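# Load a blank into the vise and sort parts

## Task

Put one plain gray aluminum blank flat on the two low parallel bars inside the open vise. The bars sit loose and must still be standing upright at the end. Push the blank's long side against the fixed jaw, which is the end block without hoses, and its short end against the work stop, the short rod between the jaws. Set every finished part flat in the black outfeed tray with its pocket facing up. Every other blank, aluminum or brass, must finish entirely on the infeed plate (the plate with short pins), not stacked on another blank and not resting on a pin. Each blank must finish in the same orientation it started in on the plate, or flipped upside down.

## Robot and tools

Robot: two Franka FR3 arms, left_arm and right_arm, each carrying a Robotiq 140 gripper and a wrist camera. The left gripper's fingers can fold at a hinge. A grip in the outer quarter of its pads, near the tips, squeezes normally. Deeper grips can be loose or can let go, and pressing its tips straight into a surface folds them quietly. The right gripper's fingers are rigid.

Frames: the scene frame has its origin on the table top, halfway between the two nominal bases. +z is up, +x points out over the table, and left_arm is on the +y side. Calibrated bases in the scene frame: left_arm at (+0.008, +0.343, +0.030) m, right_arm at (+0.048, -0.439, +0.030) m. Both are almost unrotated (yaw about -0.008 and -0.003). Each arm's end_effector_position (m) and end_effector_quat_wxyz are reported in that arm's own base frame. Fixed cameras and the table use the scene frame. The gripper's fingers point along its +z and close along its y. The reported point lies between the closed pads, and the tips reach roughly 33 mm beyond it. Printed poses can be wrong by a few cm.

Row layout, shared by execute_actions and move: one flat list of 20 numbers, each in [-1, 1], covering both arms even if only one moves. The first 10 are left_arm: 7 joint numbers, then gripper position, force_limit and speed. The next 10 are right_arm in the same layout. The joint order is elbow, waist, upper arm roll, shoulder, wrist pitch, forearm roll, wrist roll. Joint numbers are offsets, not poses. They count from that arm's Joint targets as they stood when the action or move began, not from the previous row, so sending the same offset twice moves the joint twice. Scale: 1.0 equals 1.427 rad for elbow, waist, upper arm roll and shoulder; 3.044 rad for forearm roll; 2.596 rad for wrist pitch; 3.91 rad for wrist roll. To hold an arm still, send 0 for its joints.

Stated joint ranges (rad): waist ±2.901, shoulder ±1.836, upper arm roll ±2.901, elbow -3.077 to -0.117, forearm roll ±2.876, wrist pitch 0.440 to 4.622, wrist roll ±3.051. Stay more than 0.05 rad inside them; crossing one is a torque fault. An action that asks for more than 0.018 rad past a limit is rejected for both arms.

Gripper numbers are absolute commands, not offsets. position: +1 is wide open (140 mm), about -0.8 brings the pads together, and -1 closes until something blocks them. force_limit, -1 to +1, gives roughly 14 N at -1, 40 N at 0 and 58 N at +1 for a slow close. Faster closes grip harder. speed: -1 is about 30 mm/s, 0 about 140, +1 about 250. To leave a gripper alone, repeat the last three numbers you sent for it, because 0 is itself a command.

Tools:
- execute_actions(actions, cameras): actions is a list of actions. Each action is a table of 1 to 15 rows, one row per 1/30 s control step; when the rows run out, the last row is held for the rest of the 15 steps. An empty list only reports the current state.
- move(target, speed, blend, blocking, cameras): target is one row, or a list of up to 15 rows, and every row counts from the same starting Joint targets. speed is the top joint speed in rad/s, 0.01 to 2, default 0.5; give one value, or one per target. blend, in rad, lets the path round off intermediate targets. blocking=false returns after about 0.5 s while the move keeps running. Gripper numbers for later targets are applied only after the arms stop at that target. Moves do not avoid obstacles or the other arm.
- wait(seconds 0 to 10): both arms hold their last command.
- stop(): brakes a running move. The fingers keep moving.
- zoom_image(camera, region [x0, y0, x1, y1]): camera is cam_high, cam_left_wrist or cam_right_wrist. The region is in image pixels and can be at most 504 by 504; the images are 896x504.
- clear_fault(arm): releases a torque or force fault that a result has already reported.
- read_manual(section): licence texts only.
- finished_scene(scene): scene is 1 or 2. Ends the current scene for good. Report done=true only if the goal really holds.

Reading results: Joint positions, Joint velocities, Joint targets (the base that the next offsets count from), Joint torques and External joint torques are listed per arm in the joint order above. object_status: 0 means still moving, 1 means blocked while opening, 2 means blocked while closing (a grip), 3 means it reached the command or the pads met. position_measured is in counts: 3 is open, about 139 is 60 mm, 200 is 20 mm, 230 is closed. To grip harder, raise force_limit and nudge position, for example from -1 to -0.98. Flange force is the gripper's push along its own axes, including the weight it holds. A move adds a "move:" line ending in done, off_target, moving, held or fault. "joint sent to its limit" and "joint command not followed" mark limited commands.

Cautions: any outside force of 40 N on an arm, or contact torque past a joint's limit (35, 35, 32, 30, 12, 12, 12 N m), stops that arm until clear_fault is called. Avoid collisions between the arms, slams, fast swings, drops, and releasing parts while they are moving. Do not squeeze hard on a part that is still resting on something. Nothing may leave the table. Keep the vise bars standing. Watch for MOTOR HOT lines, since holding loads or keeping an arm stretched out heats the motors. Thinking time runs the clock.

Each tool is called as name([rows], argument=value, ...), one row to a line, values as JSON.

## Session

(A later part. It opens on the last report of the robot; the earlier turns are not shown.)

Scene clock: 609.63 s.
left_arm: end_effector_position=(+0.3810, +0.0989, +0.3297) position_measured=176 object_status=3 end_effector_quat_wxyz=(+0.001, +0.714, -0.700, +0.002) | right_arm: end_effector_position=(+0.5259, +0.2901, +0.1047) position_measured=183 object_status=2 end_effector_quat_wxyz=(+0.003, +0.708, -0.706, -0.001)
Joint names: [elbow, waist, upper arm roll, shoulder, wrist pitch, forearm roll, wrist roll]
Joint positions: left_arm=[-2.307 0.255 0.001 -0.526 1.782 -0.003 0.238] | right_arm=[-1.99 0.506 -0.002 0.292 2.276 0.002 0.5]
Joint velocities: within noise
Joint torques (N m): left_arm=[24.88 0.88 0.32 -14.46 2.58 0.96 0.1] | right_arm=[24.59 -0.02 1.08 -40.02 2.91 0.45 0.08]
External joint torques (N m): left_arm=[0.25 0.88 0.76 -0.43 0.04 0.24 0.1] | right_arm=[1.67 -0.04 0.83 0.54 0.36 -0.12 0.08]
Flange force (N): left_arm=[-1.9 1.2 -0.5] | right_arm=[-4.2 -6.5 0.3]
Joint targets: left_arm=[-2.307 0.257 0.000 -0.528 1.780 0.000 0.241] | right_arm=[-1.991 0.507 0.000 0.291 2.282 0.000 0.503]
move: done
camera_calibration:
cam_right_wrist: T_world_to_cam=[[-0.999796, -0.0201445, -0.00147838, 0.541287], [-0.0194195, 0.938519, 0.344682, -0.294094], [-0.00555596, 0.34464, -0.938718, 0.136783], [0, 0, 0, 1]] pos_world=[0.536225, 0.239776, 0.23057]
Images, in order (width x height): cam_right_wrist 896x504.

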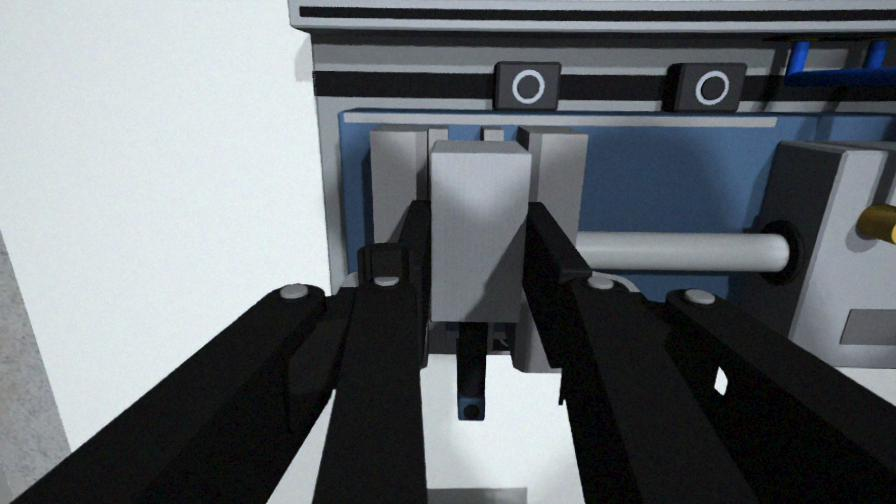

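zoom_image(camera="cam_right_wrist", region=[412, 115, 552, 165])

move(target=[0,0,0,0,0,0,0,-0.37,-0.3,-1,-0.00057,0,0,0.000975,0.00085,0,0,-1,-0.3,-1], speed=0.012, cameras=[])

Scaled by 3.600 from the camera's 896x504 image, which has a finer 1280x720 frame.

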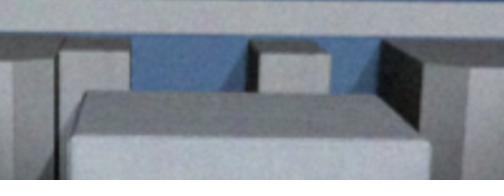

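Scene clock: 613.13 s.
left_arm: end_effector_position=(+0.3810, +0.0989, +0.3297) position_measured=176 object_status=3 end_effector_quat_wxyz=(+0.001, +0.714, -0.700, +0.002) | right_arm: end_effector_position=(+0.5259, +0.2901, +0.1037) position_measured=183 object_status=2 end_effector_quat_wxyz=(+0.003, +0.708, -0.706, -0.001)
Joint names: [elbow, waist, upper arm roll, shoulder, wrist pitch, forearm roll, wrist roll]
Joint positions: left_arm=[-2.307 0.255 0.001 -0.526 1.782 -0.003 0.238] | right_arm=[-1.991 0.506 -0.002 0.293 2.278 0.002 0.5]
Joint velocities: within noise
Joint torques (N m): left_arm=[24.82 0.88 0.32 -14.43 2.57 0.95 0.1] | right_arm=[24.37 -0.04 1.11 -40.16 2.9 0.44 0.03]
External joint torques (N m): left_arm=[0.18 0.91 0.77 -0.33 0.04 0.24 0.1] | right_arm=[1.67 0.13 1.04 0.13 0.38 -0.12 0.03]
Flange force (N): left_arm=[-2.0 1.1 -0.4] | right_arm=[-3.8 -5.4 -0.2]
Joint targets: left_arm=[-2.307 0.257 0.000 -0.528 1.780 0.000 0.241] | right_arm=[-1.992 0.507 0.000 0.293 2.284 0.000 0.503]
move: done
No camera images: "cameras" was empty.

move(target=[0,0,0,0,0,0,0,-0.37,-0.3,-1,-0.00057,0,0,0.000975,0.00085,0,0,-1,-0.3,-1], speed=0.012, cameras=[])

Scene clock: 615.93 s.
left_arm: end_effector_position=(+0.3810, +0.0989, +0.3297) position_measured=176 object_status=3 end_effector_quat_wxyz=(+0.001, +0.714, -0.700, +0.002) | right_arm: end_effector_position=(+0.5259, +0.2901, +0.1028) position_measured=183 object_status=2 end_effector_quat_wxyz=(+0.003, +0.708, -0.706, -0.001)
Joint names: [elbow, waist, upper arm roll, shoulder, wrist pitch, forearm roll, wrist roll]
Joint positions: left_arm=[-2.307 0.255 0.001 -0.526 1.782 -0.003 0.238] | right_arm=[-1.992 0.506 -0.002 0.294 2.28 0.002 0.5]
Joint velocities: within noise
Joint torques (N m): left_arm=[24.83 0.86 0.32 -14.42 2.58 0.95 0.12] | right_arm=[24.43 -0.08 1.04 -40.21 2.88 0.45 0.05]
External joint torques (N m): left_arm=[0.18 0.83 0.72 -0.39 0.04 0.23 0.12] | right_arm=[1.64 -0.14 0.76 0.28 0.34 -0.11 0.05]
Flange force (N): left_arm=[-1.8 1.2 -0.3] | right_arm=[-3.6 -5.9 0.0]
Joint targets: left_arm=[-2.307 0.257 0.000 -0.528 1.780 0.000 0.241] | right_arm=[-1.992 0.507 0.000 0.294 2.286 0.000 0.503]
move: done
No camera images: "cameras" was empty.

move(target=[0,0,0,0,0,0,0,-0.37,-0.3,-1,-0.00057,0,0,0.000975,0.00085,0,0,-1,-0.3,-1], speed=0.012, cameras=["cam_right_wrist"])

zoom_image(camera="cam_right_wrist", region=[412, 115, 482, 165])

zoom_image(camera="cam_right_wrist", region=[480, 115, 550, 165])

Scene clock: 618.67 s.
left_arm: end_effector_position=(+0.3810, +0.0989, +0.3297) position_measured=176 object_status=3 end_effector_quat_wxyz=(+0.001, +0.714, -0.700, +0.002) | right_arm: end_effector_position=(+0.5259, +0.2901, +0.1019) position_measured=183 object_status=2 end_effector_quat_wxyz=(+0.003, +0.708, -0.706, -0.001)
Joint names: [elbow, waist, upper arm roll, shoulder, wrist pitch, forearm roll, wrist roll]
Joint positions: left_arm=[-2.307 0.255 0.001 -0.526 1.782 -0.003 0.238] | right_arm=[-1.993 0.506 -0.002 0.296 2.282 0.002 0.5]
Joint velocities: within noise
Joint torques (N m): left_arm=[24.85 0.89 0.28 -14.43 2.58 0.95 0.1] | right_arm=[24.33 -0.05 1.38 -39.65 2.95 0.45 0.07]
External joint torques (N m): left_arm=[0.16 0.89 0.73 -0.31 0.03 0.24 0.1] | right_arm=[1.73 -0.04 1.16 0.55 0.45 -0.11 0.07]
Flange force (N): left_arm=[-1.9 1.1 -0.3] | right_arm=[-4.4 -6.5 0.6]
Joint targets: left_arm=[-2.307 0.257 0.000 -0.528 1.780 0.000 0.241] | right_arm=[-1.993 0.507 0.000 0.296 2.288 0.000 0.503]
move: done
camera_calibration:
cam_right_wrist: T_world_to_cam=[[-0.999796, -0.0201222, -0.00152396, 0.541225], [-0.0194143, 0.938516, 0.344688, -0.293095], [-0.00550564, 0.344648, -0.938716, 0.134119], [0, 0, 0, 1]] pos_world=[0.536163, 0.239742, 0.227751]
Images, in order (width x height): cam_right_wrist 896x504.

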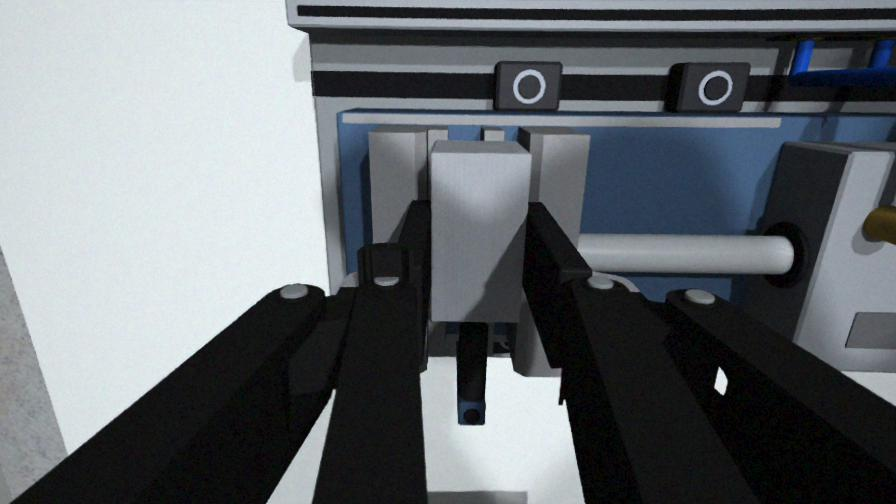

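Scaled by 7.200 from the camera's 896x504 image, which has a finer 1280x720 frame.

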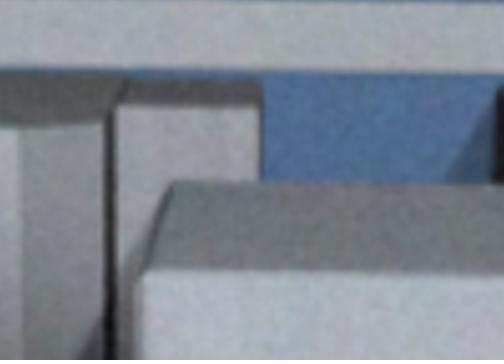

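Scaled by 7.200 from the camera's 896x504 image, which has a finer 1280x720 frame.

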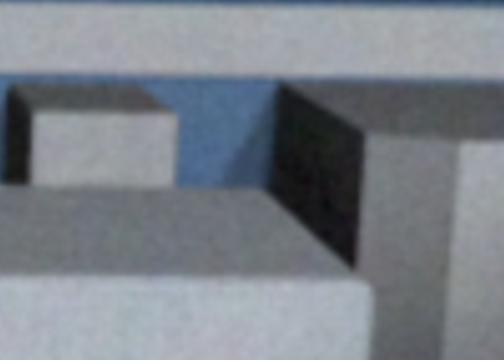

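move(target=[0,0,0,0,0,0,0,-0.37,-0.3,-1,-0.00057,0,0,0.000975,0.00085,0,0,-1,-0.3,-1], speed=0.012, cameras=[])

Scene clock: 628.73 s.
left_arm: end_effector_position=(+0.3810, +0.0989, +0.3297) position_measured=176 object_status=3 end_effector_quat_wxyz=(+0.001, +0.714, -0.700, +0.002) | right_arm: end_effector_position=(+0.5259, +0.2901, +0.1019) position_measured=183 object_status=2 end_effector_quat_wxyz=(+0.003, +0.708, -0.706, -0.001)
Joint names: [elbow, waist, upper arm roll, shoulder, wrist pitch, forearm roll, wrist roll]
Joint positions: left_arm=[-2.307 0.255 0.001 -0.526 1.782 -0.003 0.238] | right_arm=[-1.993 0.506 -0.002 0.296 2.282 0.002 0.5]
Joint velocities: within noise
Joint torques (N m): left_arm=[24.84 0.88 0.31 -14.43 2.59 0.94 0.09] | right_arm=[23.82 0.29 1.65 -38.43 3.26 0.43 0.09]
External joint torques (N m): left_arm=[0.17 0.87 0.74 -0.31 0.05 0.22 0.09] | right_arm=[1.13 0.4 1.52 1.96 0.74 -0.13 0.09]
Flange force (N): left_arm=[-1.9 1.0 -0.3] | right_arm=[-5.5 -7.0 3.7]
Joint targets: left_arm=[-2.307 0.257 0.000 -0.528 1.780 0.000 0.241] | right_arm=[-1.994 0.507 0.000 0.297 2.290 0.000 0.503]
move: done
No camera images: "cameras" was empty.

move([
  [0,0,0,0,0,0,0,-0.37,-0.3,-1,0.001425,0,0,-0.002438,-0.002125,0,0,-1,-0.3,-1],
  [0,0,0,0,0,0,0,-0.37,-0.3,-1,0.009597,0.006114,0,0.003028,-0.003613,0,0.002232,-1,-0.3,-1],
], speed=[0.012,0.012], cameras=[])

Scene clock: 640.53 s.
left_arm: end_effector_position=(+0.3810, +0.0989, +0.3297) position_measured=176 object_status=3 end_effector_quat_wxyz=(+0.001, +0.714, -0.700, +0.002) | right_arm: end_effector_position=(+0.5263, +0.2961, +0.1023) position_measured=183 object_status=2 end_effector_quat_wxyz=(+0.001, +0.709, -0.706, -0.001)
Joint names: [elbow, waist, upper arm roll, shoulder, wrist pitch, forearm roll, wrist roll]
Joint positions: left_arm=[-2.307 0.255 0.001 -0.526 1.782 -0.003 0.238] | right_arm=[-1.984 0.514 -0.002 0.301 2.282 0.002 0.507]
Joint velocities: within noise
Joint torques (N m): left_arm=[24.83 0.84 0.31 -14.44 2.58 0.95 0.11] | right_arm=[25.56 0.2 1.1 -40.66 2.62 0.46 0.13]
External joint torques (N m): left_arm=[0.17 0.82 0.72 -0.49 0.04 0.23 0.11] | right_arm=[2.93 0.44 1.08 -0.28 0.11 -0.11 0.13]
Flange force (N): left_arm=[-1.7 1.5 -0.4] | right_arm=[-6.5 -8.9 -2.2]
Joint targets: left_arm=[-2.307 0.257 0.000 -0.528 1.780 0.000 0.241] | right_arm=[-1.980 0.515 0.000 0.301 2.281 0.000 0.511]
move: done
No camera images: "cameras" was empty.

move(target=[0,0,0,0,0,0,0,-0.37,-0.3,-1,0.003408,0.002038,0,0.000652,-0.001516,0,0.000744,-1,-0.3,-1], speed=0.012, cameras=[])

Scene clock: 647.00 s.
left_arm: end_effector_position=(+0.3810, +0.0989, +0.3297) position_measured=176 object_status=3 end_effector_quat_wxyz=(+0.001, +0.714, -0.700, +0.002) | right_arm: end_effector_position=(+0.5270, +0.2986, +0.1037) position_measured=183 object_status=2 end_effector_quat_wxyz=(+0.000, +0.708, -0.706, +0.000)
Joint names: [elbow, waist, upper arm roll, shoulder, wrist pitch, forearm roll, wrist roll]
Joint positions: left_arm=[-2.307 0.255 0.001 -0.526 1.782 -0.003 0.238] | right_arm=[-1.979 0.517 -0.002 0.302 2.281 0.002 0.51]
Joint velocities: left_arm=[within noise] | right_arm=[0.001 -0.001 -0.001 0 -0.003 -0.002 0.003]
Joint torques (N m): left_arm=[24.86 0.86 0.33 -14.39 2.59 0.94 0.12] | right_arm=[25.51 0.13 1.09 -40.31 2.4 0.46 0.05]
External joint torques (N m): left_arm=[0.2 0.86 0.76 -0.3 0.06 0.22 0.12] | right_arm=[2.73 0.35 1.05 0.35 -0.13 -0.11 0.05]
Flange force (N): left_arm=[-2.0 0.9 -0.4] | right_arm=[-6.9 -10.1 -1.7]
Joint targets: left_arm=[-2.307 0.257 0.000 -0.528 1.780 0.000 0.241] | right_arm=[-1.976 0.518 0.000 0.302 2.277 0.000 0.514]
move: done
No camera images: "cameras" was empty.

move(target=[0,0,0,0,0,0,0,-0.37,-0.3,-1,0.00081,0.00181,0,0.000543,-0.000147,0,0.000661,-1,-0.3,-1], speed=0.01, cameras=[])

Scene clock: 650.90 s.
left_arm: end_effector_position=(+0.3810, +0.0989, +0.3297) position_measured=176 object_status=3 end_effector_quat_wxyz=(+0.001, +0.714, -0.700, +0.002) | right_arm: end_effector_position=(+0.5264, +0.3000, +0.1037) position_measured=183 object_status=2 end_effector_quat_wxyz=(+0.000, +0.708, -0.706, -0.001)
Joint names: [elbow, waist, upper arm roll, shoulder, wrist pitch, forearm roll, wrist roll]
Joint positions: left_arm=[-2.307 0.255 0.001 -0.526 1.782 -0.003 0.238] | right_arm=[-1.977 0.519 -0.002 0.303 2.28 0.002 0.513]
Joint velocities: within noise
Joint torques (N m): left_arm=[24.9 0.83 0.35 -14.44 2.59 0.95 0.14] | right_arm=[25.42 0.14 1.09 -40.46 2.38 0.44 0.13]
External joint torques (N m): left_arm=[0.26 0.82 0.77 -0.32 0.06 0.23 0.14] | right_arm=[2.65 0.28 0.97 0.24 -0.15 -0.13 0.13]
Flange force (N): left_arm=[-2.0 0.8 -0.5] | right_arm=[-6.6 -9.5 -1.8]
Joint targets: left_arm=[-2.307 0.257 0.000 -0.528 1.780 0.000 0.241] | right_arm=[-1.974 0.521 0.000 0.303 2.277 0.000 0.517]
move: done
No camera images: "cameras" was empty.

move(target=[0,0,0,0,0,0,0,-0.37,-0.3,-1,0.000869,0.001132,0,0.000581,-0.000158,0,0.000412,-1,-0.3,-1], speed=0.01, cameras=[])

move(target=[0,0,0,0,0,0,0,-0.37,-0.3,-1,0.000869,0.001132,0,0.000581,-0.000158,0,0.000412,-1,-0.3,-1], speed=0.01, cameras=["cam_right_wrist"])

Scene clock: 654.10 s.
left_arm: end_effector_position=(+0.3810, +0.0989, +0.3297) position_measured=176 object_status=3 end_effector_quat_wxyz=(+0.001, +0.714, -0.700, +0.002) | right_arm: end_effector_position=(+0.5262, +0.3010, +0.1037) position_measured=183 object_status=2 end_effector_quat_wxyz=(+0.000, +0.708, -0.706, -0.001)
Joint names: [elbow, waist, upper arm roll, shoulder, wrist pitch, forearm roll, wrist roll]
Joint positions: left_arm=[-2.307 0.255 0.001 -0.526 1.782 -0.003 0.238] | right_arm=[-1.976 0.521 -0.002 0.304 2.28 0.002 0.515]
Joint velocities: within noise
Joint torques (N m): left_arm=[24.84 0.87 0.32 -14.42 2.59 0.94 0.1] | right_arm=[25.72 0.12 1.1 -40.53 2.37 0.45 0.13]
External joint torques (N m): left_arm=[0.2 0.88 0.76 -0.34 0.06 0.23 0.1] | right_arm=[2.95 0.2 0.93 0.17 -0.16 -0.11 0.13]
Flange force (N): left_arm=[-1.9 1.0 -0.4] | right_arm=[-7.1 -10.5 -2.2]
Joint targets: left_arm=[-2.307 0.257 0.000 -0.528 1.780 0.000 0.241] | right_arm=[-1.973 0.523 0.000 0.304 2.276 0.000 0.518]
move: done
No camera images: "cameras" was empty.

Scene clock: 654.80 s.
left_arm: end_effector_position=(+0.3810, +0.0989, +0.3297) position_measured=176 object_status=3 end_effector_quat_wxyz=(+0.001, +0.714, -0.700, +0.002) | right_arm: end_effector_position=(+0.5260, +0.3020, +0.1037) position_measured=183 object_status=2 end_effector_quat_wxyz=(+0.000, +0.708, -0.706, -0.001)
Joint names: [elbow, waist, upper arm roll, shoulder, wrist pitch, forearm roll, wrist roll]
Joint positions: left_arm=[-2.307 0.255 0.001 -0.526 1.782 -0.003 0.238] | right_arm=[-1.975 0.523 -0.002 0.305 2.279 0.002 0.516]
Joint velocities: within noise
Joint torques (N m): left_arm=[24.84 0.85 0.34 -14.39 2.59 0.96 0.05] | right_arm=[25.15 0.11 1.13 -40.63 2.36 0.47 0.11]
External joint torques (N m): left_arm=[0.17 0.77 0.68 -0.31 0.05 0.24 0.05] | right_arm=[2.4 0.05 0.84 0.03 -0.16 -0.1 0.11]
Flange force (N): left_arm=[-1.6 1.0 -0.3] | right_arm=[-5.6 -8.4 -2.0]
Joint targets: left_arm=[-2.307 0.257 0.000 -0.528 1.780 0.000 0.241] | right_arm=[-1.972 0.524 0.000 0.305 2.276 0.000 0.520]
move: done
camera_calibration:
cam_right_wrist: T_world_to_cam=[[-0.999766, -0.020641, -0.00652619, 0.542236], [-0.0216229, 0.937581, 0.347095, -0.303679], [-0.00104555, 0.347155, -0.937807, 0.12846], [0, 0, 0, 1]] pos_world=[0.535677, 0.25132, 0.229415]
Images, in order (width x height): cam_right_wrist 896x504.

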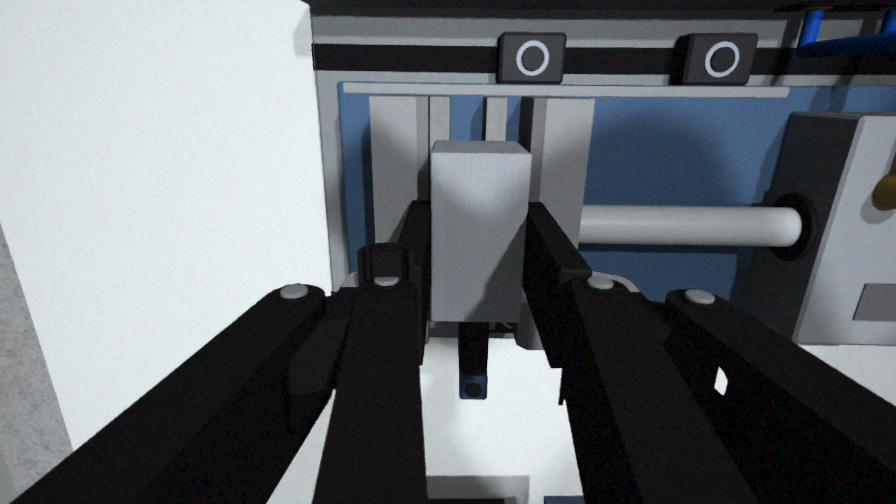

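move(target=[0,0,0,0,0,0,0,-0.37,-0.3,-1,0.00155,0.00164,0,0.00104,-0.00029,0,0.000595,-1,-0.3,-1], speed=0.01, cameras=[])

move(target=[0,0,0,0,0,0,0,-0.37,-0.3,-1,0.00155,0.00164,0,0.00104,-0.00029,0,0.000595,-1,-0.3,-1], speed=0.01, cameras=[])

Scene clock: 659.53 s.
left_arm: end_effector_position=(+0.3810, +0.0989, +0.3297) position_measured=176 object_status=3 end_effector_quat_wxyz=(+0.001, +0.714, -0.700, +0.002) | right_arm: end_effector_position=(+0.5257, +0.3035, +0.1037) position_measured=183 object_status=2 end_effector_quat_wxyz=(+0.000, +0.708, -0.706, -0.001)
Joint names: [elbow, waist, upper arm roll, shoulder, wrist pitch, forearm roll, wrist roll]
Joint positions: left_arm=[-2.307 0.255 0.001 -0.526 1.782 -0.003 0.238] | right_arm=[-1.973 0.525 -0.002 0.306 2.279 0.002 0.518]
Joint velocities: within noise
Joint torques (N m): left_arm=[24.83 0.83 0.33 -14.45 2.58 0.96 0.07] | right_arm=[25.52 0.13 1.08 -40.84 2.35 0.46 0.11]
External joint torques (N m): left_arm=[0.02 0.78 0.71 -0.19 0.02 0.23 0.07] | right_arm=[2.74 0.09 0.81 0.01 -0.18 -0.11 0.11]
Flange force (N): left_arm=[-1.7 1.0 0.0] | right_arm=[-6.3 -9.5 -2.3]
Joint targets: left_arm=[-2.307 0.257 0.000 -0.528 1.780 0.000 0.241] | right_arm=[-1.970 0.527 0.000 0.306 2.275 0.000 0.522]
move: done
No camera images: "cameras" was empty.

Scene clock: 660.23 s.
left_arm: end_effector_position=(+0.3810, +0.0989, +0.3297) position_measured=176 object_status=3 end_effector_quat_wxyz=(+0.001, +0.714, -0.700, +0.002) | right_arm: end_effector_position=(+0.5255, +0.3050, +0.1037) position_measured=183 object_status=2 end_effector_quat_wxyz=(+0.000, +0.708, -0.706, -0.001)
Joint names: [elbow, waist, upper arm roll, shoulder, wrist pitch, forearm roll, wrist roll]
Joint positions: left_arm=[-2.307 0.255 0.001 -0.526 1.782 -0.003 0.238] | right_arm=[-1.971 0.527 -0.002 0.308 2.278 0.002 0.521]
Joint velocities: within noise
Joint torques (N m): left_arm=[24.78 0.86 0.35 -14.38 2.59 0.95 0.09] | right_arm=[25.07 0.11 1.15 -40.69 2.41 0.45 0.08]
External joint torques (N m): left_arm=[0.15 0.84 0.76 -0.35 0.05 0.23 0.09] | right_arm=[2.29 0.28 1.05 0.18 -0.12 -0.12 0.08]
Flange force (N): left_arm=[-1.8 1.2 -0.3] | right_arm=[-5.9 -8.1 -1.6]
Joint targets: left_arm=[-2.307 0.257 0.000 -0.528 1.780 0.000 0.241] | right_arm=[-1.967 0.529 0.000 0.308 2.274 0.000 0.525]
move: done
No camera images: "cameras" was empty.

execute_actions(actions=[], cameras=["cam_right_wrist"])

zoom_image(camera="cam_right_wrist", region=[412, 300, 552, 400])

zoom_image(camera="cam_right_wrist", region=[360, 80, 600, 200])

Scene clock: 666.90 s.
left_arm: end_effector_position=(+0.3810, +0.0989, +0.3297) position_measured=176 object_status=3 end_effector_quat_wxyz=(+0.001, +0.714, -0.700, +0.002) | right_arm: end_effector_position=(+0.5255, +0.3051, +0.1037) position_measured=183 object_status=2 end_effector_quat_wxyz=(+0.000, +0.708, -0.706, -0.001)
Joint names: [elbow, waist, upper arm roll, shoulder, wrist pitch, forearm roll, wrist roll]
Joint positions: left_arm=[-2.307 0.255 0.001 -0.526 1.782 -0.003 0.238] | right_arm=[-1.97 0.527 -0.002 0.308 2.277 0.002 0.521]
Joint velocities: within noise
Joint torques (N m): left_arm=[24.8 0.83 0.32 -14.42 2.58 0.95 0.1] | right_arm=[25.11 0.14 1.16 -40.84 2.42 0.47 0.09]
External joint torques (N m): left_arm=[0.09 0.77 0.68 -0.27 0.03 0.23 0.1] | right_arm=[2.27 0.33 1.08 0.01 -0.12 -0.1 0.09]
Flange force (N): left_arm=[-1.7 1.0 -0.2] | right_arm=[-5.7 -7.6 -1.8]
Joint targets: left_arm=[-2.307 0.257 0.000 -0.528 1.780 0.000 0.241] | right_arm=[-1.967 0.529 0.000 0.308 2.274 0.000 0.525]
Tool commands: left_gripper/position=-0.37 left_gripper/force_limit=-0.3 left_gripper/speed=-1.0 right_gripper/position=-1.0 right_gripper/force_limit=-0.3 right_gripper/speed=-1.0
camera_calibration:
cam_right_wrist: T_world_to_cam=[[-0.999777, -0.020151, -0.00629414, 0.54164], [-0.0210829, 0.93764, 0.346969, -0.306842], [-0.00109014, 0.347024, -0.937855, 0.127452], [0, 0, 0, 1]] pos_world=[0.535189, 0.254393, 0.229406]
Images, in order (width x height): cam_right_wrist 896x504.

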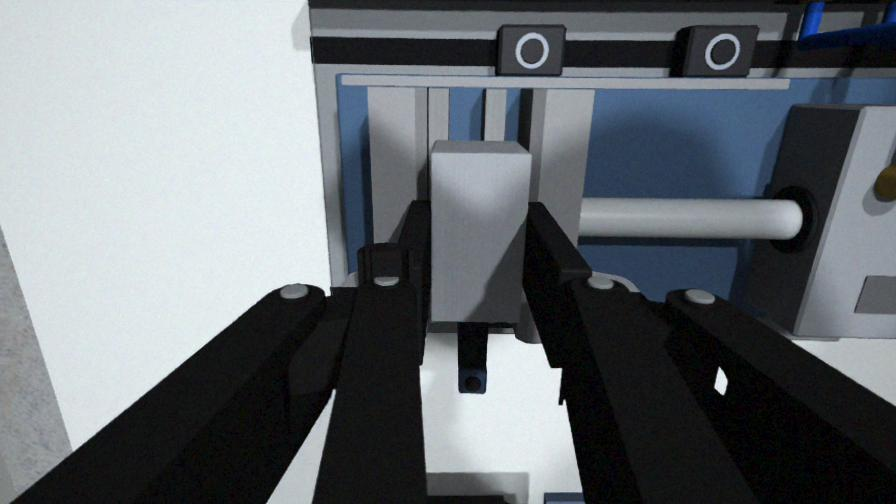

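Scaled by 3.600 from the camera's 896x504 image, which has a finer 1280x720 frame.

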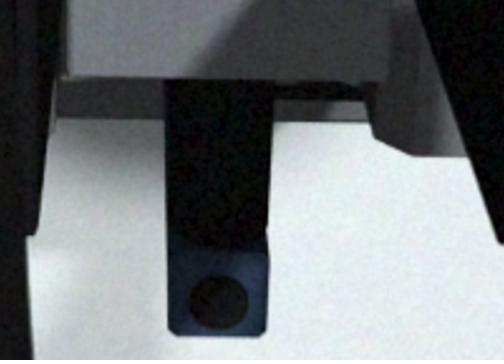

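Scaled by 2.100 from the camera's 896x504 image, which has a finer 1280x720 frame.

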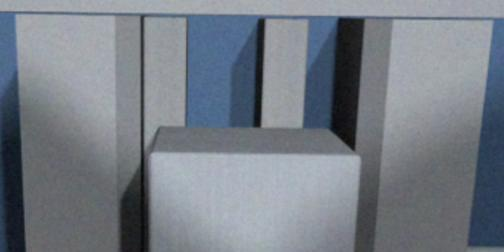

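move(target=[0,0,0,0,0,0,0,-0.37,-0.3,-1,0.00155,0.00164,0,0.00104,-0.00029,0,0.000595,-1,-0.3,-1], speed=0.01, cameras=[])

move(target=[0,0,0,0,0,0,0,-0.37,-0.3,-1,0.00105,0.00109,0,0.0007,-0.0002,0,0.0004,-1,-0.3,-1], speed=0.01, cameras=[])

Scene clock: 682.67 s.
left_arm: end_effector_position=(+0.3810, +0.0988, +0.3297) position_measured=176 object_status=3 end_effector_quat_wxyz=(+0.001, +0.714, -0.700, +0.002) | right_arm: end_effector_position=(+0.5253, +0.3061, +0.1036) position_measured=183 object_status=2 end_effector_quat_wxyz=(+0.000, +0.708, -0.706, -0.001)
Joint names: [elbow, waist, upper arm roll, shoulder, wrist pitch, forearm roll, wrist roll]
Joint positions: left_arm=[-2.307 0.255 0.001 -0.526 1.782 -0.003 0.238] | right_arm=[-1.968 0.529 -0.002 0.309 2.277 0.002 0.523]
Joint velocities: within noise
Joint torques (N m): left_arm=[24.8 0.84 0.34 -14.36 2.6 0.94 0.13] | right_arm=[25.77 0.53 1.37 -40.81 2.55 0.47 0.14]
External joint torques (N m): left_arm=[0.24 0.84 0.79 -0.42 0.07 0.23 0.13] | right_arm=[2.93 0.66 1.25 0.14 0.01 -0.09 0.14]
Flange force (N): left_arm=[-2.0 1.2 -0.4] | right_arm=[-7.6 -9.8 -1.8]
Joint targets: left_arm=[-2.307 0.257 0.000 -0.528 1.780 0.000 0.241] | right_arm=[-1.965 0.531 0.000 0.309 2.274 0.000 0.527]
move: done
No camera images: "cameras" was empty.

Scene clock: 683.37 s.
left_arm: end_effector_position=(+0.3810, +0.0988, +0.3297) position_measured=176 object_status=3 end_effector_quat_wxyz=(+0.001, +0.714, -0.700, +0.002) | right_arm: end_effector_position=(+0.5253, +0.3062, +0.1037) position_measured=183 object_status=2 end_effector_quat_wxyz=(+0.001, +0.708, -0.706, +0.000)
Joint names: [elbow, waist, upper arm roll, shoulder, wrist pitch, forearm roll, wrist roll]
Joint positions: left_arm=[-2.307 0.255 0.001 -0.526 1.782 -0.003 0.238] | right_arm=[-1.967 0.529 -0.002 0.31 2.275 0.001 0.525]
Joint velocities: within noise
Joint torques (N m): left_arm=[24.81 0.81 0.34 -14.45 2.59 0.95 0.07] | right_arm=[25.5 1.41 2.38 -40.54 2.63 0.62 0.16]
External joint torques (N m): left_arm=[0.19 0.82 0.79 -0.43 0.06 0.24 0.07] | right_arm=[2.65 1.39 2.12 0.43 0.1 0.05 0.16]
Flange force (N): left_arm=[-1.8 1.3 -0.4] | right_arm=[-8.5 -8.7 -1.0]
Joint targets: left_arm=[-2.307 0.257 0.000 -0.528 1.780 0.000 0.241] | right_arm=[-1.964 0.533 0.000 0.310 2.273 0.000 0.529]
move: done
No camera images: "cameras" was empty.

move(target=[0,0,0,0,0,0,0,-0.37,-0.3,-1,0.00384,-0.001941,0,0.002567,-0.0007,0,-0.000712,-1,-0.3,-1], speed=0.01, cameras=[])

Scene clock: 688.03 s.
left_arm: end_effector_position=(+0.3810, +0.0988, +0.3297) position_measured=176 object_status=3 end_effector_quat_wxyz=(+0.001, +0.714, -0.700, +0.002) | right_arm: end_effector_position=(+0.5255, +0.3062, +0.1032) position_measured=183 object_status=2 end_effector_quat_wxyz=(+0.002, +0.708, -0.707, -0.001)
Joint names: [elbow, waist, upper arm roll, shoulder, wrist pitch, forearm roll, wrist roll]
Joint positions: left_arm=[-2.307 0.255 0.001 -0.526 1.782 -0.003 0.238] | right_arm=[-1.962 0.529 -0.002 0.313 2.271 0.001 0.525]
Joint velocities: within noise
Joint torques (N m): left_arm=[24.85 0.84 0.33 -14.42 2.59 0.95 0.09] | right_arm=[25.75 0.79 2.56 -40.46 2.87 0.73 -0.15]
External joint torques (N m): left_arm=[0.11 0.85 0.77 -0.25 0.04 0.23 0.09] | right_arm=[3.08 0.89 2.4 0.41 0.38 0.16 -0.15]
Flange force (N): left_arm=[-1.9 1.0 -0.2] | right_arm=[-8.3 -10.4 -0.8]
Joint targets: left_arm=[-2.307 0.257 0.000 -0.528 1.780 0.000 0.241] | right_arm=[-1.958 0.530 0.000 0.314 2.271 0.000 0.526]
move: done
No camera images: "cameras" was empty.

move(target=[0,0,0,0,0,0,0,-0.37,-0.3,-1,0.003698,-0.000845,0,0.002472,-0.000674,0,-0.000309,-1,-0.3,-1], speed=0.01, cameras=["cam_right_wrist"])

zoom_image(camera="cam_right_wrist", region=[400, 80, 480, 200])

zoom_image(camera="cam_right_wrist", region=[412, 300, 552, 400])

Scene clock: 701.37 s.
left_arm: end_effector_position=(+0.3810, +0.0988, +0.3297) position_measured=176 object_status=3 end_effector_quat_wxyz=(+0.001, +0.714, -0.700, +0.002) | right_arm: end_effector_position=(+0.5263, +0.3063, +0.1025) position_measured=183 object_status=2 end_effector_quat_wxyz=(+0.003, +0.708, -0.707, -0.001)
Joint names: [elbow, waist, upper arm roll, shoulder, wrist pitch, forearm roll, wrist roll]
Joint positions: left_arm=[-2.307 0.255 0.001 -0.526 1.782 -0.003 0.238] | right_arm=[-1.958 0.529 -0.002 0.318 2.268 0.001 0.525]
Joint velocities: within noise
Joint torques (N m): left_arm=[24.85 0.85 0.29 -14.4 2.6 0.95 0.1] | right_arm=[26.29 0.25 2.09 -41.18 3.02 0.75 -0.14]
External joint torques (N m): left_arm=[0.2 0.78 0.65 -0.28 0.07 0.23 0.1] | right_arm=[3.43 0.05 1.66 0.07 0.5 0.18 -0.14]
Flange force (N): left_arm=[-1.7 0.8 -0.3] | right_arm=[-7.4 -11.4 -1.3]
Joint targets: left_arm=[-2.307 0.257 0.000 -0.528 1.780 0.000 0.241] | right_arm=[-1.953 0.529 0.000 0.317 2.270 0.000 0.525]
move: done
camera_calibration:
cam_right_wrist: T_world_to_cam=[[-0.999829, -0.0184357, -0.00136907, 0.541405], [-0.0177844, 0.939001, 0.343455, -0.309336], [-0.00504627, 0.343421, -0.939168, 0.129268], [0, 0, 0, 1]] pos_world=[0.536464, 0.256054, 0.228389]
Images, in order (width x height): cam_right_wrist 896x504.

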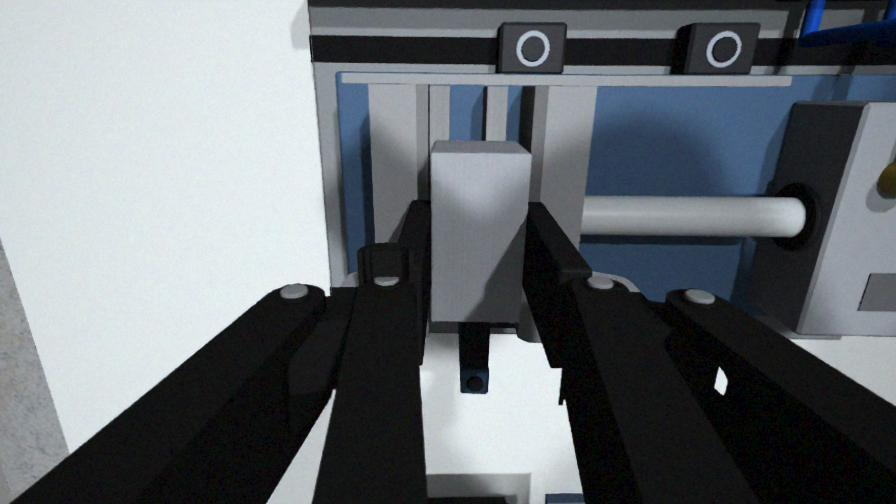

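Scaled by 4.200 from the camera's 896x504 image, which has a finer 1280x720 frame.

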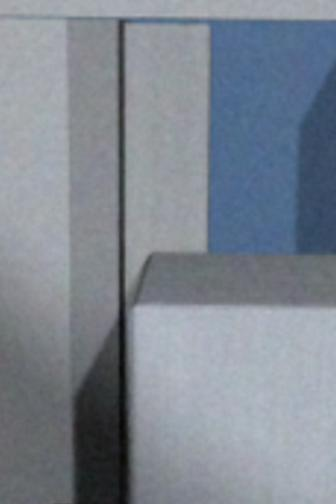

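Scaled by 3.600 from the camera's 896x504 image, which has a finer 1280x720 frame.

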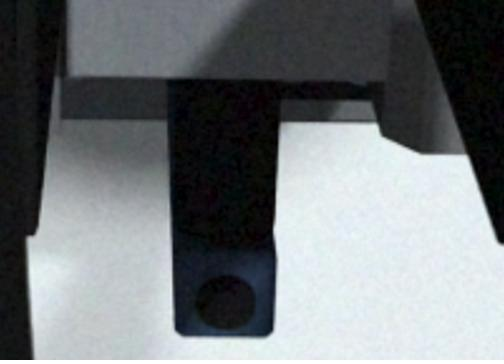

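move(target=[0,0,0,0,0,0,0,-0.37,-0.3,-1,0.004268,-0.000845,0,0.001497,-0.001524,0,-0.000309,-1,-0.3,-1], speed=0.01, cameras=[])

Scene clock: 707.53 s.
left_arm: end_effector_position=(+0.3810, +0.0988, +0.3297) position_measured=176 object_status=3 end_effector_quat_wxyz=(+0.001, +0.714, -0.700, +0.002) | right_arm: end_effector_position=(+0.5273, +0.3063, +0.1027) position_measured=183 object_status=2 end_effector_quat_wxyz=(+0.004, +0.707, -0.707, -0.001)
Joint names: [elbow, waist, upper arm roll, shoulder, wrist pitch, forearm roll, wrist roll]
Joint positions: left_arm=[-2.307 0.255 0.001 -0.526 1.782 -0.003 0.238] | right_arm=[-1.952 0.528 -0.002 0.321 2.265 0.001 0.525]
Joint velocities: within noise
Joint torques (N m): left_arm=[24.87 0.83 0.33 -14.39 2.59 0.96 0.08] | right_arm=[26.77 0.04 1.88 -41.77 3 0.72 -0.21]
External joint torques (N m): left_arm=[0.3 0.84 0.78 -0.38 0.06 0.24 0.08] | right_arm=[4.1 -0.03 1.57 -0.76 0.51 0.16 -0.21]
Flange force (N): left_arm=[-1.9 0.9 -0.6] | right_arm=[-7.4 -11.9 -3.0]
Joint targets: left_arm=[-2.307 0.257 0.000 -0.528 1.780 0.000 0.241] | right_arm=[-1.947 0.528 0.000 0.319 2.266 0.000 0.523]
move: done
No camera images: "cameras" was empty.

move(target=[0,0,0,0,0,0,0,-0.37,-0.3,-1,0.00275,-0.000563,0,0.00116,-0.000874,0,-0.000206,-1,-0.3,-1], speed=0.01, cameras=[])

Scene clock: 709.77 s.
left_arm: end_effector_position=(+0.3810, +0.0988, +0.3297) position_measured=176 object_status=3 end_effector_quat_wxyz=(+0.001, +0.714, -0.700, +0.002) | right_arm: end_effector_position=(+0.5283, +0.3063, +0.1032) position_measured=183 object_status=2 end_effector_quat_wxyz=(+0.004, +0.707, -0.707, -0.001)
Joint names: [elbow, waist, upper arm roll, shoulder, wrist pitch, forearm roll, wrist roll]
Joint positions: left_arm=[-2.307 0.255 0.001 -0.526 1.782 -0.003 0.238] | right_arm=[-1.948 0.527 -0.002 0.322 2.262 0.001 0.525]
Joint velocities: within noise
Joint torques (N m): left_arm=[24.82 0.87 0.38 -14.39 2.59 0.94 0.1] | right_arm=[26.65 0.04 1.82 -41.85 2.99 0.72 -0.14]
External joint torques (N m): left_arm=[0.14 0.87 0.81 -0.3 0.05 0.23 0.1] | right_arm=[4 -0.07 1.47 -0.81 0.51 0.15 -0.15]
Flange force (N): left_arm=[-2.0 1.1 -0.2] | right_arm=[-7.1 -11.5 -3.0]
Joint targets: left_arm=[-2.307 0.257 0.000 -0.528 1.780 0.000 0.241] | right_arm=[-1.943 0.527 0.000 0.321 2.263 0.000 0.523]
move: done
No camera images: "cameras" was empty.

move(target=[0,0,0,0,0,0,0,-0.37,-0.3,-1,0.002465,-0.000563,0,0.001648,-0.000449,0,-0.000206,-1,-0.3,-1], speed=0.01, cameras=["cam_right_wrist"])

zoom_image(camera="cam_right_wrist", region=[400, 80, 480, 200])

zoom_image(camera="cam_right_wrist", region=[412, 300, 552, 400])

Scene clock: 712.53 s.
left_arm: end_effector_position=(+0.3810, +0.0988, +0.3297) position_measured=176 object_status=3 end_effector_quat_wxyz=(+0.001, +0.714, -0.700, +0.002) | right_arm: end_effector_position=(+0.5286, +0.3064, +0.1032) position_measured=183 object_status=2 end_effector_quat_wxyz=(+0.005, +0.707, -0.707, -0.001)
Joint names: [elbow, waist, upper arm roll, shoulder, wrist pitch, forearm roll, wrist roll]
Joint positions: left_arm=[-2.307 0.255 0.001 -0.526 1.782 -0.003 0.238] | right_arm=[-1.945 0.527 -0.002 0.324 2.259 0.001 0.524]
Joint velocities: within noise
Joint torques (N m): left_arm=[24.88 0.84 0.37 -14.4 2.6 0.96 0.1] | right_arm=[26.9 -0.36 1.37 -41.53 3.21 0.75 -0.2]
External joint torques (N m): left_arm=[0.23 0.86 0.83 -0.34 0.06 0.24 0.1] | right_arm=[3.94 -0.53 0.97 0.05 0.68 0.18 -0.2]
Flange force (N): left_arm=[-2.0 1.0 -0.5] | right_arm=[-7.3 -13.6 -1.4]
Joint targets: left_arm=[-2.307 0.257 0.000 -0.528 1.780 0.000 0.241] | right_arm=[-1.939 0.526 0.000 0.323 2.262 0.000 0.522]
move: done
camera_calibration:
cam_right_wrist: T_world_to_cam=[[-0.999845, -0.0175959, 0.00104896, 0.543263], [-0.0161748, 0.939492, 0.34219, -0.310506], [-0.00700664, 0.34212, -0.93963, 0.131428], [0, 0, 0, 1]] pos_world=[0.539077, 0.256313, 0.229176]
Images, in order (width x height): cam_right_wrist 896x504.

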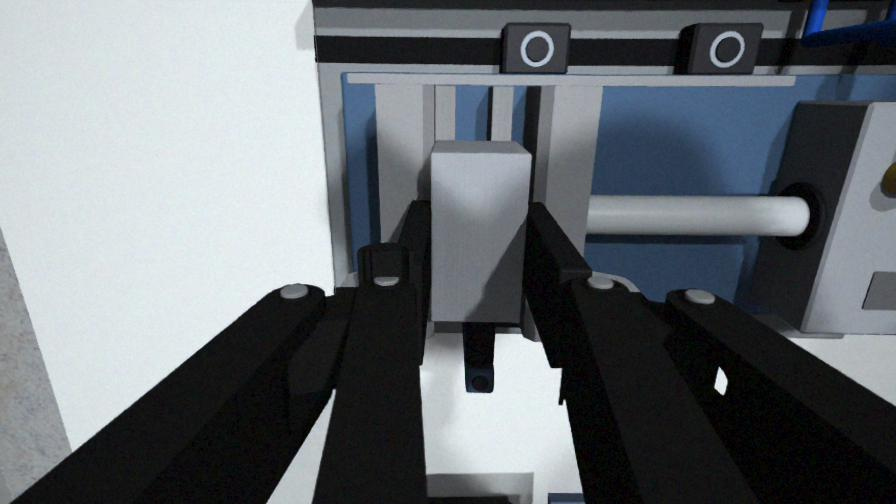

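Scaled by 4.200 from the camera's 896x504 image, which has a finer 1280x720 frame.

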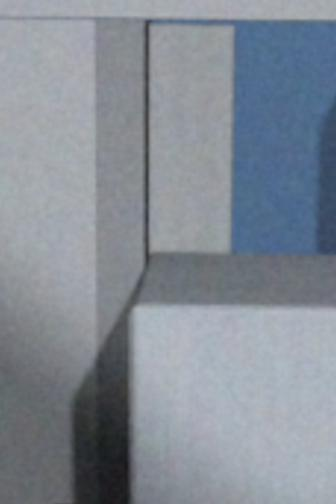

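Scaled by 3.600 from the camera's 896x504 image, which has a finer 1280x720 frame.

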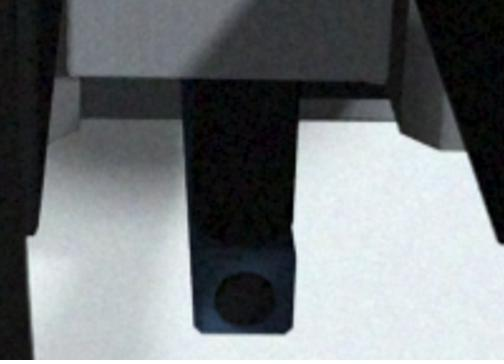

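move(target=[0,0,0,0,0,0,0,-0.37,-0.3,-1,0.002465,-0.000563,0,0.001648,-0.000449,0,-0.00174,-1,-0.3,-1], speed=0.01, cameras=["cam_right_wrist"])

zoom_image(camera="cam_right_wrist", region=[415, 120, 465, 165])

zoom_image(camera="cam_right_wrist", region=[412, 300, 462, 345])

Scene clock: 720.90 s.
left_arm: end_effector_position=(+0.3810, +0.0988, +0.3297) position_measured=176 object_status=3 end_effector_quat_wxyz=(+0.001, +0.714, -0.700, +0.002) | right_arm: end_effector_position=(+0.5287, +0.3064, +0.1032) position_measured=183 object_status=2 end_effector_quat_wxyz=(+0.006, +0.708, -0.706, -0.002)
Joint names: [elbow, waist, upper arm roll, shoulder, wrist pitch, forearm roll, wrist roll]
Joint positions: left_arm=[-2.307 0.255 0.001 -0.526 1.782 -0.003 0.238] | right_arm=[-1.941 0.527 -0.002 0.326 2.256 0.001 0.521]
Joint velocities: within noise
Joint torques (N m): left_arm=[24.87 0.86 0.32 -14.39 2.61 0.96 0.12] | right_arm=[27.17 -0.92 1.11 -41.36 3.55 0.43 -0.32]
External joint torques (N m): left_arm=[0.24 0.86 0.75 -0.34 0.07 0.25 0.12] | right_arm=[4.22 -0.84 0.92 0.29 1.03 -0.14 -0.32]
Flange force (N): left_arm=[-2.0 0.9 -0.4] | right_arm=[-7.5 -15.0 -0.6]
Joint targets: left_arm=[-2.307 0.257 0.000 -0.528 1.780 0.000 0.241] | right_arm=[-1.936 0.525 0.000 0.326 2.261 0.000 0.515]
move: done
camera_calibration:
cam_right_wrist: T_world_to_cam=[[-0.999776, -0.0209707, 0.00279247, 0.544214], [-0.0187585, 0.939759, 0.341323, -0.309176], [-0.00978203, 0.341194, -0.939942, 0.133181], [0, 0, 0, 1]] pos_world=[0.539595, 0.256523, 0.229191]
Images, in order (width x height): cam_right_wrist 896x504.

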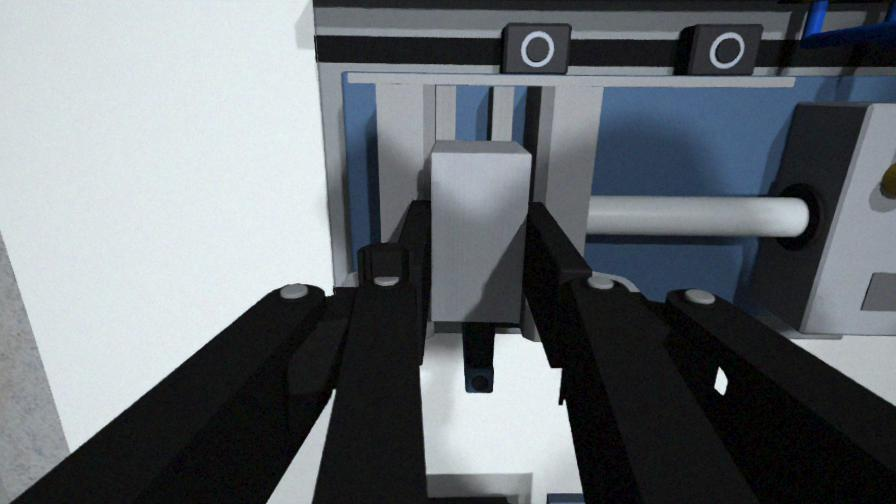

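Scaled by 10.080 from the camera's 896x504 image, which has a finer 1280x720 frame.

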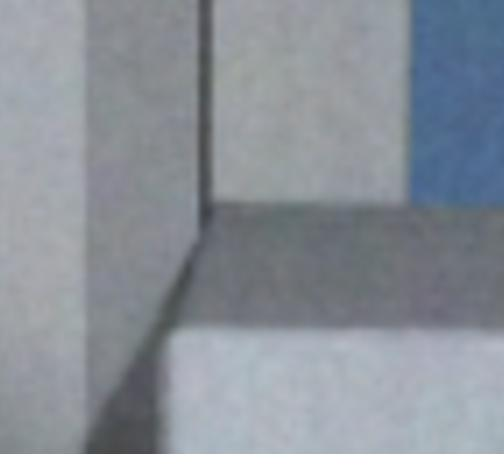

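Scaled by 10.080 from the camera's 896x504 image, which has a finer 1280x720 frame.

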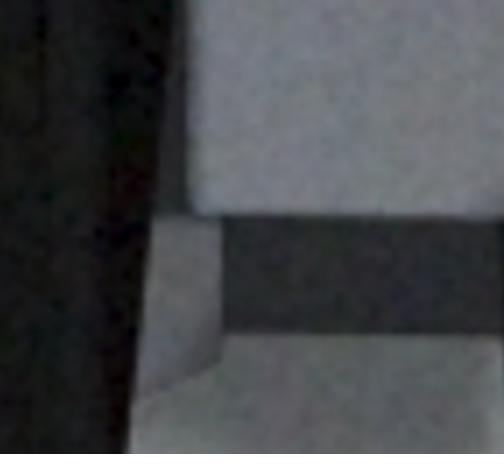

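move(target=[0,0,0,0,0,0,0,-0.37,-0.3,-1,-0.00074,0,0,0.00127,0.0030,0,0,-1,-0.3,-1], speed=0.01, cameras=[])

Scene clock: 737.47 s.
left_arm: end_effector_position=(+0.3810, +0.0988, +0.3297) position_measured=176 object_status=3 end_effector_quat_wxyz=(+0.001, +0.714, -0.700, +0.002) | right_arm: end_effector_position=(+0.5287, +0.3064, +0.1027) position_measured=183 object_status=2 end_effector_quat_wxyz=(+0.006, +0.709, -0.706, -0.002)
Joint names: [elbow, waist, upper arm roll, shoulder, wrist pitch, forearm roll, wrist roll]
Joint positions: left_arm=[-2.307 0.255 0.001 -0.526 1.782 -0.003 0.238] | right_arm=[-1.941 0.527 -0.002 0.327 2.256 0.001 0.52]
Joint velocities: within noise
Joint torques (N m): left_arm=[24.85 0.82 0.36 -14.45 2.59 0.95 0.12] | right_arm=[26.04 -0.88 1.07 -41.07 3.83 0.44 -0.35]
External joint torques (N m): left_arm=[0.18 0.82 0.8 -0.38 0.05 0.23 0.12] | right_arm=[3.09 -0.89 0.81 0.58 1.31 -0.14 -0.35]
Flange force (N): left_arm=[-1.9 1.2 -0.3] | right_arm=[-5.2 -11.5 1.3]
Joint targets: left_arm=[-2.307 0.257 0.000 -0.528 1.780 0.000 0.241] | right_arm=[-1.937 0.525 0.000 0.328 2.269 0.000 0.515]
move: off_target (right_arm); right_arm: the wrist pitch is farthest, 0.013 rad from its target
No camera images: "cameras" was empty.

move(target=[0,0,0,0,0,0,0,-0.37,-0.3,-1,-0.0005,0,0,0.00085,0.00075,0,0,-1,-0.3,-1], speed=0.01, cameras=[])

Scene clock: 744.60 s.
left_arm: end_effector_position=(+0.3810, +0.0988, +0.3297) position_measured=176 object_status=3 end_effector_quat_wxyz=(+0.001, +0.714, -0.700, +0.002) | right_arm: end_effector_position=(+0.5287, +0.3064, +0.1021) position_measured=183 object_status=2 end_effector_quat_wxyz=(+0.006, +0.709, -0.706, -0.002)
Joint names: [elbow, waist, upper arm roll, shoulder, wrist pitch, forearm roll, wrist roll]
Joint positions: left_arm=[-2.307 0.255 0.001 -0.526 1.782 -0.003 0.238] | right_arm=[-1.941 0.527 -0.002 0.328 2.257 0.001 0.52]
Joint velocities: within noise
Joint torques (N m): left_arm=[24.83 0.81 0.33 -14.45 2.58 0.95 0.08] | right_arm=[26.07 -0.82 1.06 -40.99 4 0.46 -0.33]
External joint torques (N m): left_arm=[0.19 0.88 0.86 -0.37 0.05 0.24 0.08] | right_arm=[3.19 -0.74 0.88 0.65 1.5 -0.12 -0.33]
Flange force (N): left_arm=[-2.0 1.2 -0.4] | right_arm=[-5.6 -11.6 1.8]
Joint targets: left_arm=[-2.307 0.257 0.000 -0.528 1.780 0.000 0.241] | right_arm=[-1.938 0.525 0.000 0.329 2.271 0.000 0.515]
move: off_target (right_arm); right_arm: the wrist pitch is farthest, 0.014 rad from its target
No camera images: "cameras" was empty.

move(target=[0,0,0,0,0,0,0,-0.37,-0.3,-1,-0.0004,0,0,0.00068,0.0006,0,0,-1,-0.3,-1], speed=0.01, cameras=["cam_right_wrist"])

zoom_image(camera="cam_right_wrist", region=[415, 110, 545, 165])

zoom_image(camera="cam_right_wrist", region=[412, 300, 552, 400])

Scene clock: 747.77 s.
left_arm: end_effector_position=(+0.3809, +0.0988, +0.3297) position_measured=176 object_status=3 end_effector_quat_wxyz=(+0.001, +0.714, -0.700, +0.002) | right_arm: end_effector_position=(+0.5287, +0.3064, +0.1021) position_measured=183 object_status=2 end_effector_quat_wxyz=(+0.006, +0.709, -0.705, -0.002)
Joint names: [elbow, waist, upper arm roll, shoulder, wrist pitch, forearm roll, wrist roll]
Joint positions: left_arm=[-2.307 0.255 0.001 -0.526 1.782 -0.003 0.238] | right_arm=[-1.941 0.527 -0.002 0.328 2.257 0.001 0.52]
Joint velocities: within noise
Joint torques (N m): left_arm=[24.85 0.85 0.33 -14.4 2.62 0.95 0.08] | right_arm=[25.96 -0.88 1.04 -40.41 4.2 0.43 -0.35]
External joint torques (N m): left_arm=[0.2 0.85 0.77 -0.29 0.08 0.23 0.08] | right_arm=[3.15 -0.86 0.8 1.07 1.7 -0.15 -0.35]
Flange force (N): left_arm=[-1.9 0.8 -0.3] | right_arm=[-5.7 -12.3 2.8]
Joint targets: left_arm=[-2.307 0.257 0.000 -0.528 1.780 0.000 0.241] | right_arm=[-1.938 0.525 0.000 0.330 2.272 0.000 0.515]
move: off_target (right_arm); right_arm: the wrist pitch is farthest, 0.016 rad from its target
camera_calibration:
cam_right_wrist: T_world_to_cam=[[-0.999756, -0.021809, 0.00360985, 0.544383], [-0.019272, 0.93989, 0.340933, -0.30853], [-0.0108283, 0.34078, -0.940081, 0.132813], [0, 0, 0, 1]] pos_world=[0.539742, 0.256596, 0.228078]
Images, in order (width x height): cam_right_wrist 896x504.

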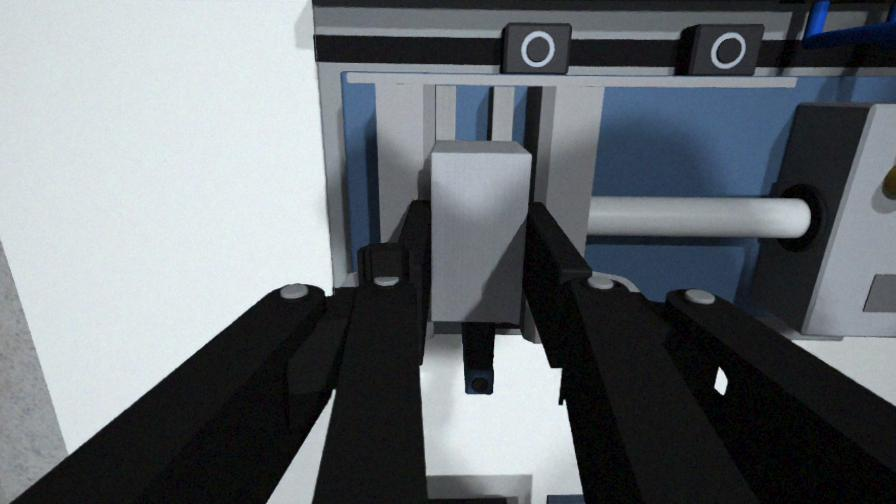

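Scaled by 3.877 from the camera's 896x504 image, which has a finer 1280x720 frame.

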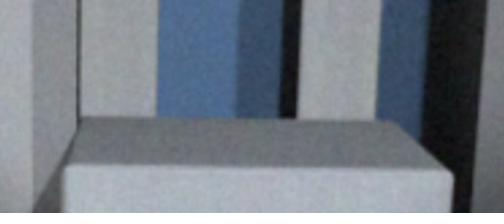

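Scaled by 3.600 from the camera's 896x504 image, which has a finer 1280x720 frame.

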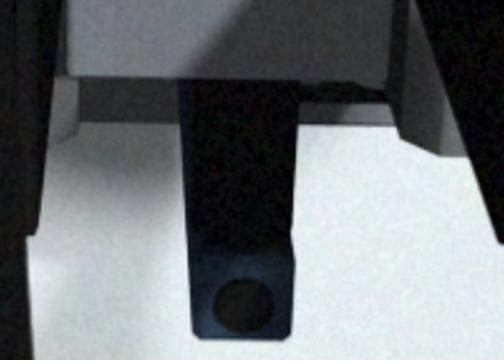

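move(target=[0,0,0,0,0,0,0,-0.37,-0.3,-1,-0.0021,0.0014,-0.0014,-0.0014,-0.00578,0.0003,0.00128,-1,-0.3,-1], speed=0.01, cameras=[])

Scene clock: 757.13 s.
left_arm: end_effector_position=(+0.3809, +0.0988, +0.3297) position_measured=176 object_status=3 end_effector_quat_wxyz=(+0.001, +0.714, -0.700, +0.002) | right_arm: end_effector_position=(+0.5287, +0.3064, +0.1021) position_measured=183 object_status=2 end_effector_quat_wxyz=(+0.006, +0.709, -0.705, -0.002)
Joint names: [elbow, waist, upper arm roll, shoulder, wrist pitch, forearm roll, wrist roll]
Joint positions: left_arm=[-2.307 0.255 0.001 -0.526 1.782 -0.003 0.238] | right_arm=[-1.941 0.527 -0.002 0.328 2.257 0.001 0.52]
Joint velocities: within noise
Joint torques (N m): left_arm=[24.86 0.84 0.35 -14.38 2.6 0.95 0.11] | right_arm=[24.72 -0.07 1.15 -40.94 2.89 0.55 -0.05]
External joint torques (N m): left_arm=[0.2 0.85 0.8 -0.29 0.06 0.24 0.11] | right_arm=[1.89 -0.02 0.95 0.54 0.39 -0.02 -0.05]
Flange force (N): left_arm=[-2.0 0.9 -0.4] | right_arm=[-4.7 -7.4 0.2]
Joint targets: left_arm=[-2.307 0.257 0.000 -0.528 1.780 0.000 0.241] | right_arm=[-1.941 0.527 -0.002 0.328 2.257 0.001 0.520]
move: done
No camera images: "cameras" was empty.


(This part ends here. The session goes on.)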